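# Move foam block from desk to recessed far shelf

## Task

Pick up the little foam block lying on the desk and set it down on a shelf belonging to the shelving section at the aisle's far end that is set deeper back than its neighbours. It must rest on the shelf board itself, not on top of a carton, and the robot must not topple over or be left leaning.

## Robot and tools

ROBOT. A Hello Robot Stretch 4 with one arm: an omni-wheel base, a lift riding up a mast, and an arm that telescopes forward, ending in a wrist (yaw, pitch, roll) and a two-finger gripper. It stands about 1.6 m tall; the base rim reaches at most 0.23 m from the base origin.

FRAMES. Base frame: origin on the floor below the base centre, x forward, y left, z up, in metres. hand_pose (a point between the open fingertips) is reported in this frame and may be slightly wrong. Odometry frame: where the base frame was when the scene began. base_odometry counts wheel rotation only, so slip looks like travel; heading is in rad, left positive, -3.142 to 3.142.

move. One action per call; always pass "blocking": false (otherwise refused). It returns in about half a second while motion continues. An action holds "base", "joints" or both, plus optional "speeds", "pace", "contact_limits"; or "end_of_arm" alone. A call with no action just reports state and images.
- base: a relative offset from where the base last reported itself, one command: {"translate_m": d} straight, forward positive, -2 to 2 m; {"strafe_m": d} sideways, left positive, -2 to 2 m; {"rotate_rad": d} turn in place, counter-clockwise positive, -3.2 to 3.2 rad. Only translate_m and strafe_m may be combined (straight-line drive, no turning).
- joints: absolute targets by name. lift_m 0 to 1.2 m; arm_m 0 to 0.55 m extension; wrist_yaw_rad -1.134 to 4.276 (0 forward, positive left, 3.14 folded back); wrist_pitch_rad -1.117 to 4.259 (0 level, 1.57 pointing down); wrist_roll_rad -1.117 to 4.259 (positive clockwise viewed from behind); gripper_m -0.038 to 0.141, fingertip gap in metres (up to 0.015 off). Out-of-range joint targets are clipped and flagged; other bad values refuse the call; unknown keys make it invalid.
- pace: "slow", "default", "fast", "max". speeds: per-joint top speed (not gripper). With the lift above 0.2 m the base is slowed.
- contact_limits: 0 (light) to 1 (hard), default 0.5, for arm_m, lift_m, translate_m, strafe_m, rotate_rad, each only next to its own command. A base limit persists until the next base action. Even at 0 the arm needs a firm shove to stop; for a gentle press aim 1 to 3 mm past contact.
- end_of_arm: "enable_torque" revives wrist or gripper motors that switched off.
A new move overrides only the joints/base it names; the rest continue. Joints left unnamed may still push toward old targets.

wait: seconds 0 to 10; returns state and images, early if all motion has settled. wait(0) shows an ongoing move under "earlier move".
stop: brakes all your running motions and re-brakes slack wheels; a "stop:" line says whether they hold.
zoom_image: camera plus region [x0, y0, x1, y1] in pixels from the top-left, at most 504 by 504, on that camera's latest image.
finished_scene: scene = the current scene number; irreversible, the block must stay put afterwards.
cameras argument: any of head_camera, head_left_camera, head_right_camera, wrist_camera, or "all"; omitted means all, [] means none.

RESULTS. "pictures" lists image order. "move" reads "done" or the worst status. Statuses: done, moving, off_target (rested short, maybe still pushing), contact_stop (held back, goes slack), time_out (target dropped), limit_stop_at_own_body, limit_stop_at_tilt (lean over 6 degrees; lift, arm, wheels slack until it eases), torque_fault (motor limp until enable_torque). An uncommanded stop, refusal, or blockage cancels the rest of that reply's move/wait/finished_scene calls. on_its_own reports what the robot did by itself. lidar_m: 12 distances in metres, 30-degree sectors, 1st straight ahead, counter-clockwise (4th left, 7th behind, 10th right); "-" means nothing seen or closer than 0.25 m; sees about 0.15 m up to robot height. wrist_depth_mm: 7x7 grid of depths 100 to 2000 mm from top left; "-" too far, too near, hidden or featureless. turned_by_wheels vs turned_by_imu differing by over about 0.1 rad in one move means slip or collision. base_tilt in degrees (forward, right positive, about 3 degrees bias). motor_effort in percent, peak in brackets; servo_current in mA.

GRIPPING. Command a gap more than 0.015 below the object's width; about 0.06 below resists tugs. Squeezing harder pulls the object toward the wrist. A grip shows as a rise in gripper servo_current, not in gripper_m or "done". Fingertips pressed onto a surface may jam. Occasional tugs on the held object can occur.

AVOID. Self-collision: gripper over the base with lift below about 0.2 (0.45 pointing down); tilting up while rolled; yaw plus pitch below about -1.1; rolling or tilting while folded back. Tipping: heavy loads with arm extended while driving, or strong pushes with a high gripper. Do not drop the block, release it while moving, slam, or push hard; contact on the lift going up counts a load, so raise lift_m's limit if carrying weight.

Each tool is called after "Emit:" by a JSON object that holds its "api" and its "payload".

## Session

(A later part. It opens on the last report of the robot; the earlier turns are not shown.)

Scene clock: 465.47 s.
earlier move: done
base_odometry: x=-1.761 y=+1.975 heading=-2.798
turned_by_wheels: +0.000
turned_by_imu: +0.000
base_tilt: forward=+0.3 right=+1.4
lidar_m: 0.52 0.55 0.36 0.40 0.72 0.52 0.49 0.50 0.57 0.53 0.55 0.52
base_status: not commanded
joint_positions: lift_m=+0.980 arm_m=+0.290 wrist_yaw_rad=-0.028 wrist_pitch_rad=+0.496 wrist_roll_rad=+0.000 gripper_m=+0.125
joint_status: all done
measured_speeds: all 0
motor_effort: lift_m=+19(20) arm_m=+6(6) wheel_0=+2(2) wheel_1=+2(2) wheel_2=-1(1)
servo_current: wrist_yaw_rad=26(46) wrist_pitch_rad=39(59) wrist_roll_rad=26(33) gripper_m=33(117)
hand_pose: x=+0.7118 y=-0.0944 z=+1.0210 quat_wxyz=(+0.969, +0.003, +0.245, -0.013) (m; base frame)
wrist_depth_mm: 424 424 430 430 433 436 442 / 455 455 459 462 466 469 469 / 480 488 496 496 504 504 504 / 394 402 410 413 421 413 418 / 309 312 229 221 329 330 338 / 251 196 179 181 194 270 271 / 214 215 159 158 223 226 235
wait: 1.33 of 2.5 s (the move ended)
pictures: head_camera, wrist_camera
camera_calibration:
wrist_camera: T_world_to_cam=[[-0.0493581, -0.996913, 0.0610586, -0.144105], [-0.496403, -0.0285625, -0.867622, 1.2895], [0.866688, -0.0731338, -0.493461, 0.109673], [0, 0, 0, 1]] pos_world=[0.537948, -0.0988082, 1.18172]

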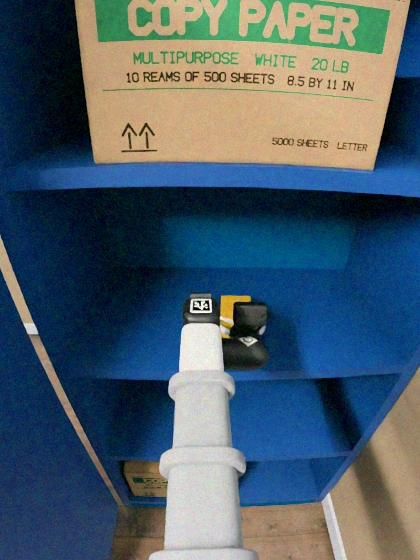

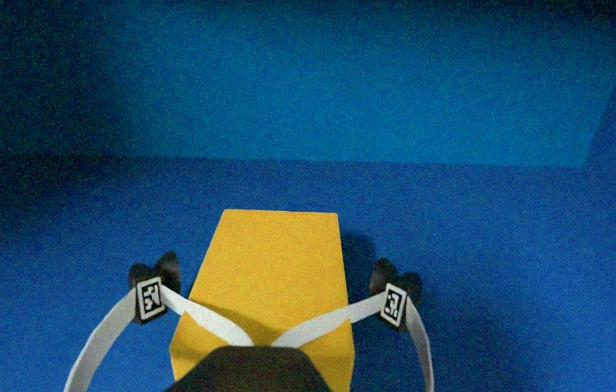

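Emit:
{"api": "move", "payload": {"joints": {"arm_m": 0.08, "lift_m": 1.0}, "speeds": {"arm_m": 0.2, "lift_m": 0.05}, "blocking": false, "cameras": []}}

Emit:
{"api": "wait", "payload": {"seconds": 2.5, "cameras": ["wrist_camera", "head_camera"]}}

Scene clock: 479.67 s.
move: moving
base_odometry: x=-1.761 y=+1.975 heading=-2.798
turned_by_wheels: +0.000
turned_by_imu: -0.001
base_tilt: forward=+0.5 right=+1.4
lidar_m: 0.50 0.53 0.38 0.41 0.71 0.52 0.48 0.52 0.56 0.52 0.56 0.54
base_status: not commanded
joint_positions: lift_m=+0.999 arm_m=+0.238 wrist_yaw_rad=-0.028 wrist_pitch_rad=+0.499 wrist_roll_rad=+0.000 gripper_m=+0.125
joint_status: lift_m moving; arm_m moving
measured_speeds: translate_m=+0.000 strafe_m=+0.000 rotate_rad=+0.000 lift_m=+0.022 arm_m=-0.198 wrist_yaw_rad=+0.000 wrist_pitch_rad=+0.002 wrist_roll_rad=+0.000
motor_effort: lift_m=+23(24) arm_m=-7(9) wheel_0=+2(2) wheel_1=+2(2) wheel_2=-1(1)
servo_current: wrist_yaw_rad=39(39) wrist_pitch_rad=46(52) wrist_roll_rad=33(33) gripper_m=46(59)
hand_pose: x=+0.6593 y=-0.0944 z=+1.0393 quat_wxyz=(+0.969, +0.003, +0.247, -0.013) (m; base frame)
wrist_depth_mm: 466 462 469 473 473 473 484 / 500 500 500 504 512 508 508 / 525 535 530 535 544 544 549 / 394 402 222 216 415 421 430 / 312 317 203 200 329 334 338 / 259 199 186 189 196 273 274 / 222 218 178 179 229 232 239
pictures: none
No camera images: "cameras" was empty.

Scene clock: 481.00 s.
earlier move: done
base_odometry: x=-1.761 y=+1.975 heading=-2.798
turned_by_wheels: +0.000
turned_by_imu: +0.000
base_tilt: forward=+0.4 right=+1.3
lidar_m: 0.51 0.51 0.37 0.41 0.72 0.53 0.49 0.51 0.55 0.50 0.56 0.55
base_status: not commanded
joint_positions: lift_m=+1.000 arm_m=+0.080 wrist_yaw_rad=-0.028 wrist_pitch_rad=+0.499 wrist_roll_rad=+0.000 gripper_m=+0.125
joint_status: all done
measured_speeds: all 0
motor_effort: lift_m=+24(26) arm_m=-6(9) wheel_0=+2(2) wheel_1=+2(2) wheel_2=-1(1)
servo_current: wrist_yaw_rad=46(52) wrist_pitch_rad=46(52) wrist_roll_rad=26(39) gripper_m=46(59)
hand_pose: x=+0.5018 y=-0.0944 z=+1.0397 quat_wxyz=(+0.969, +0.003, +0.247, -0.013) (m; base frame)
wrist_depth_mm: 627 615 621 627 634 640 - / 661 661 668 676 676 683 - / - - - 373 - - - / 397 404 389 368 418 424 433 / 315 322 324 329 334 336 340 / 301 190 300 301 197 315 320 / - 715 768 - 750 741 -
wait: 1.33 of 2.5 s (the move ended)
pictures: head_camera, wrist_camera
camera_calibration:
wrist_camera: T_world_to_cam=[[-0.049139, -0.996919, 0.0611358, -0.155789], [-0.499511, -0.0284761, -0.865839, 1.20113], [0.864913, -0.0730845, -0.496573, 0.305058], [0, 0, 0, 1]] pos_world=[0.328476, -0.0988105, 1.201]

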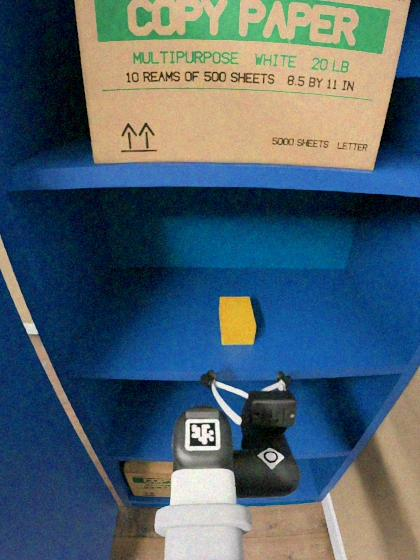

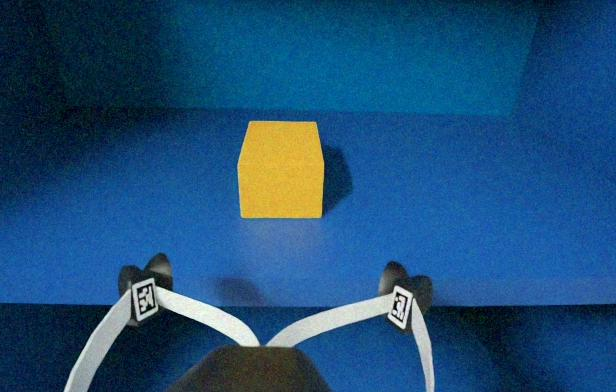

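The block is on the empty third shelf of the recessed section, well inside the edge, and the gripper is clear.

Emit:
{"api": "finished_scene", "payload": {"scene": 1}}

The scene is finished: the task was done.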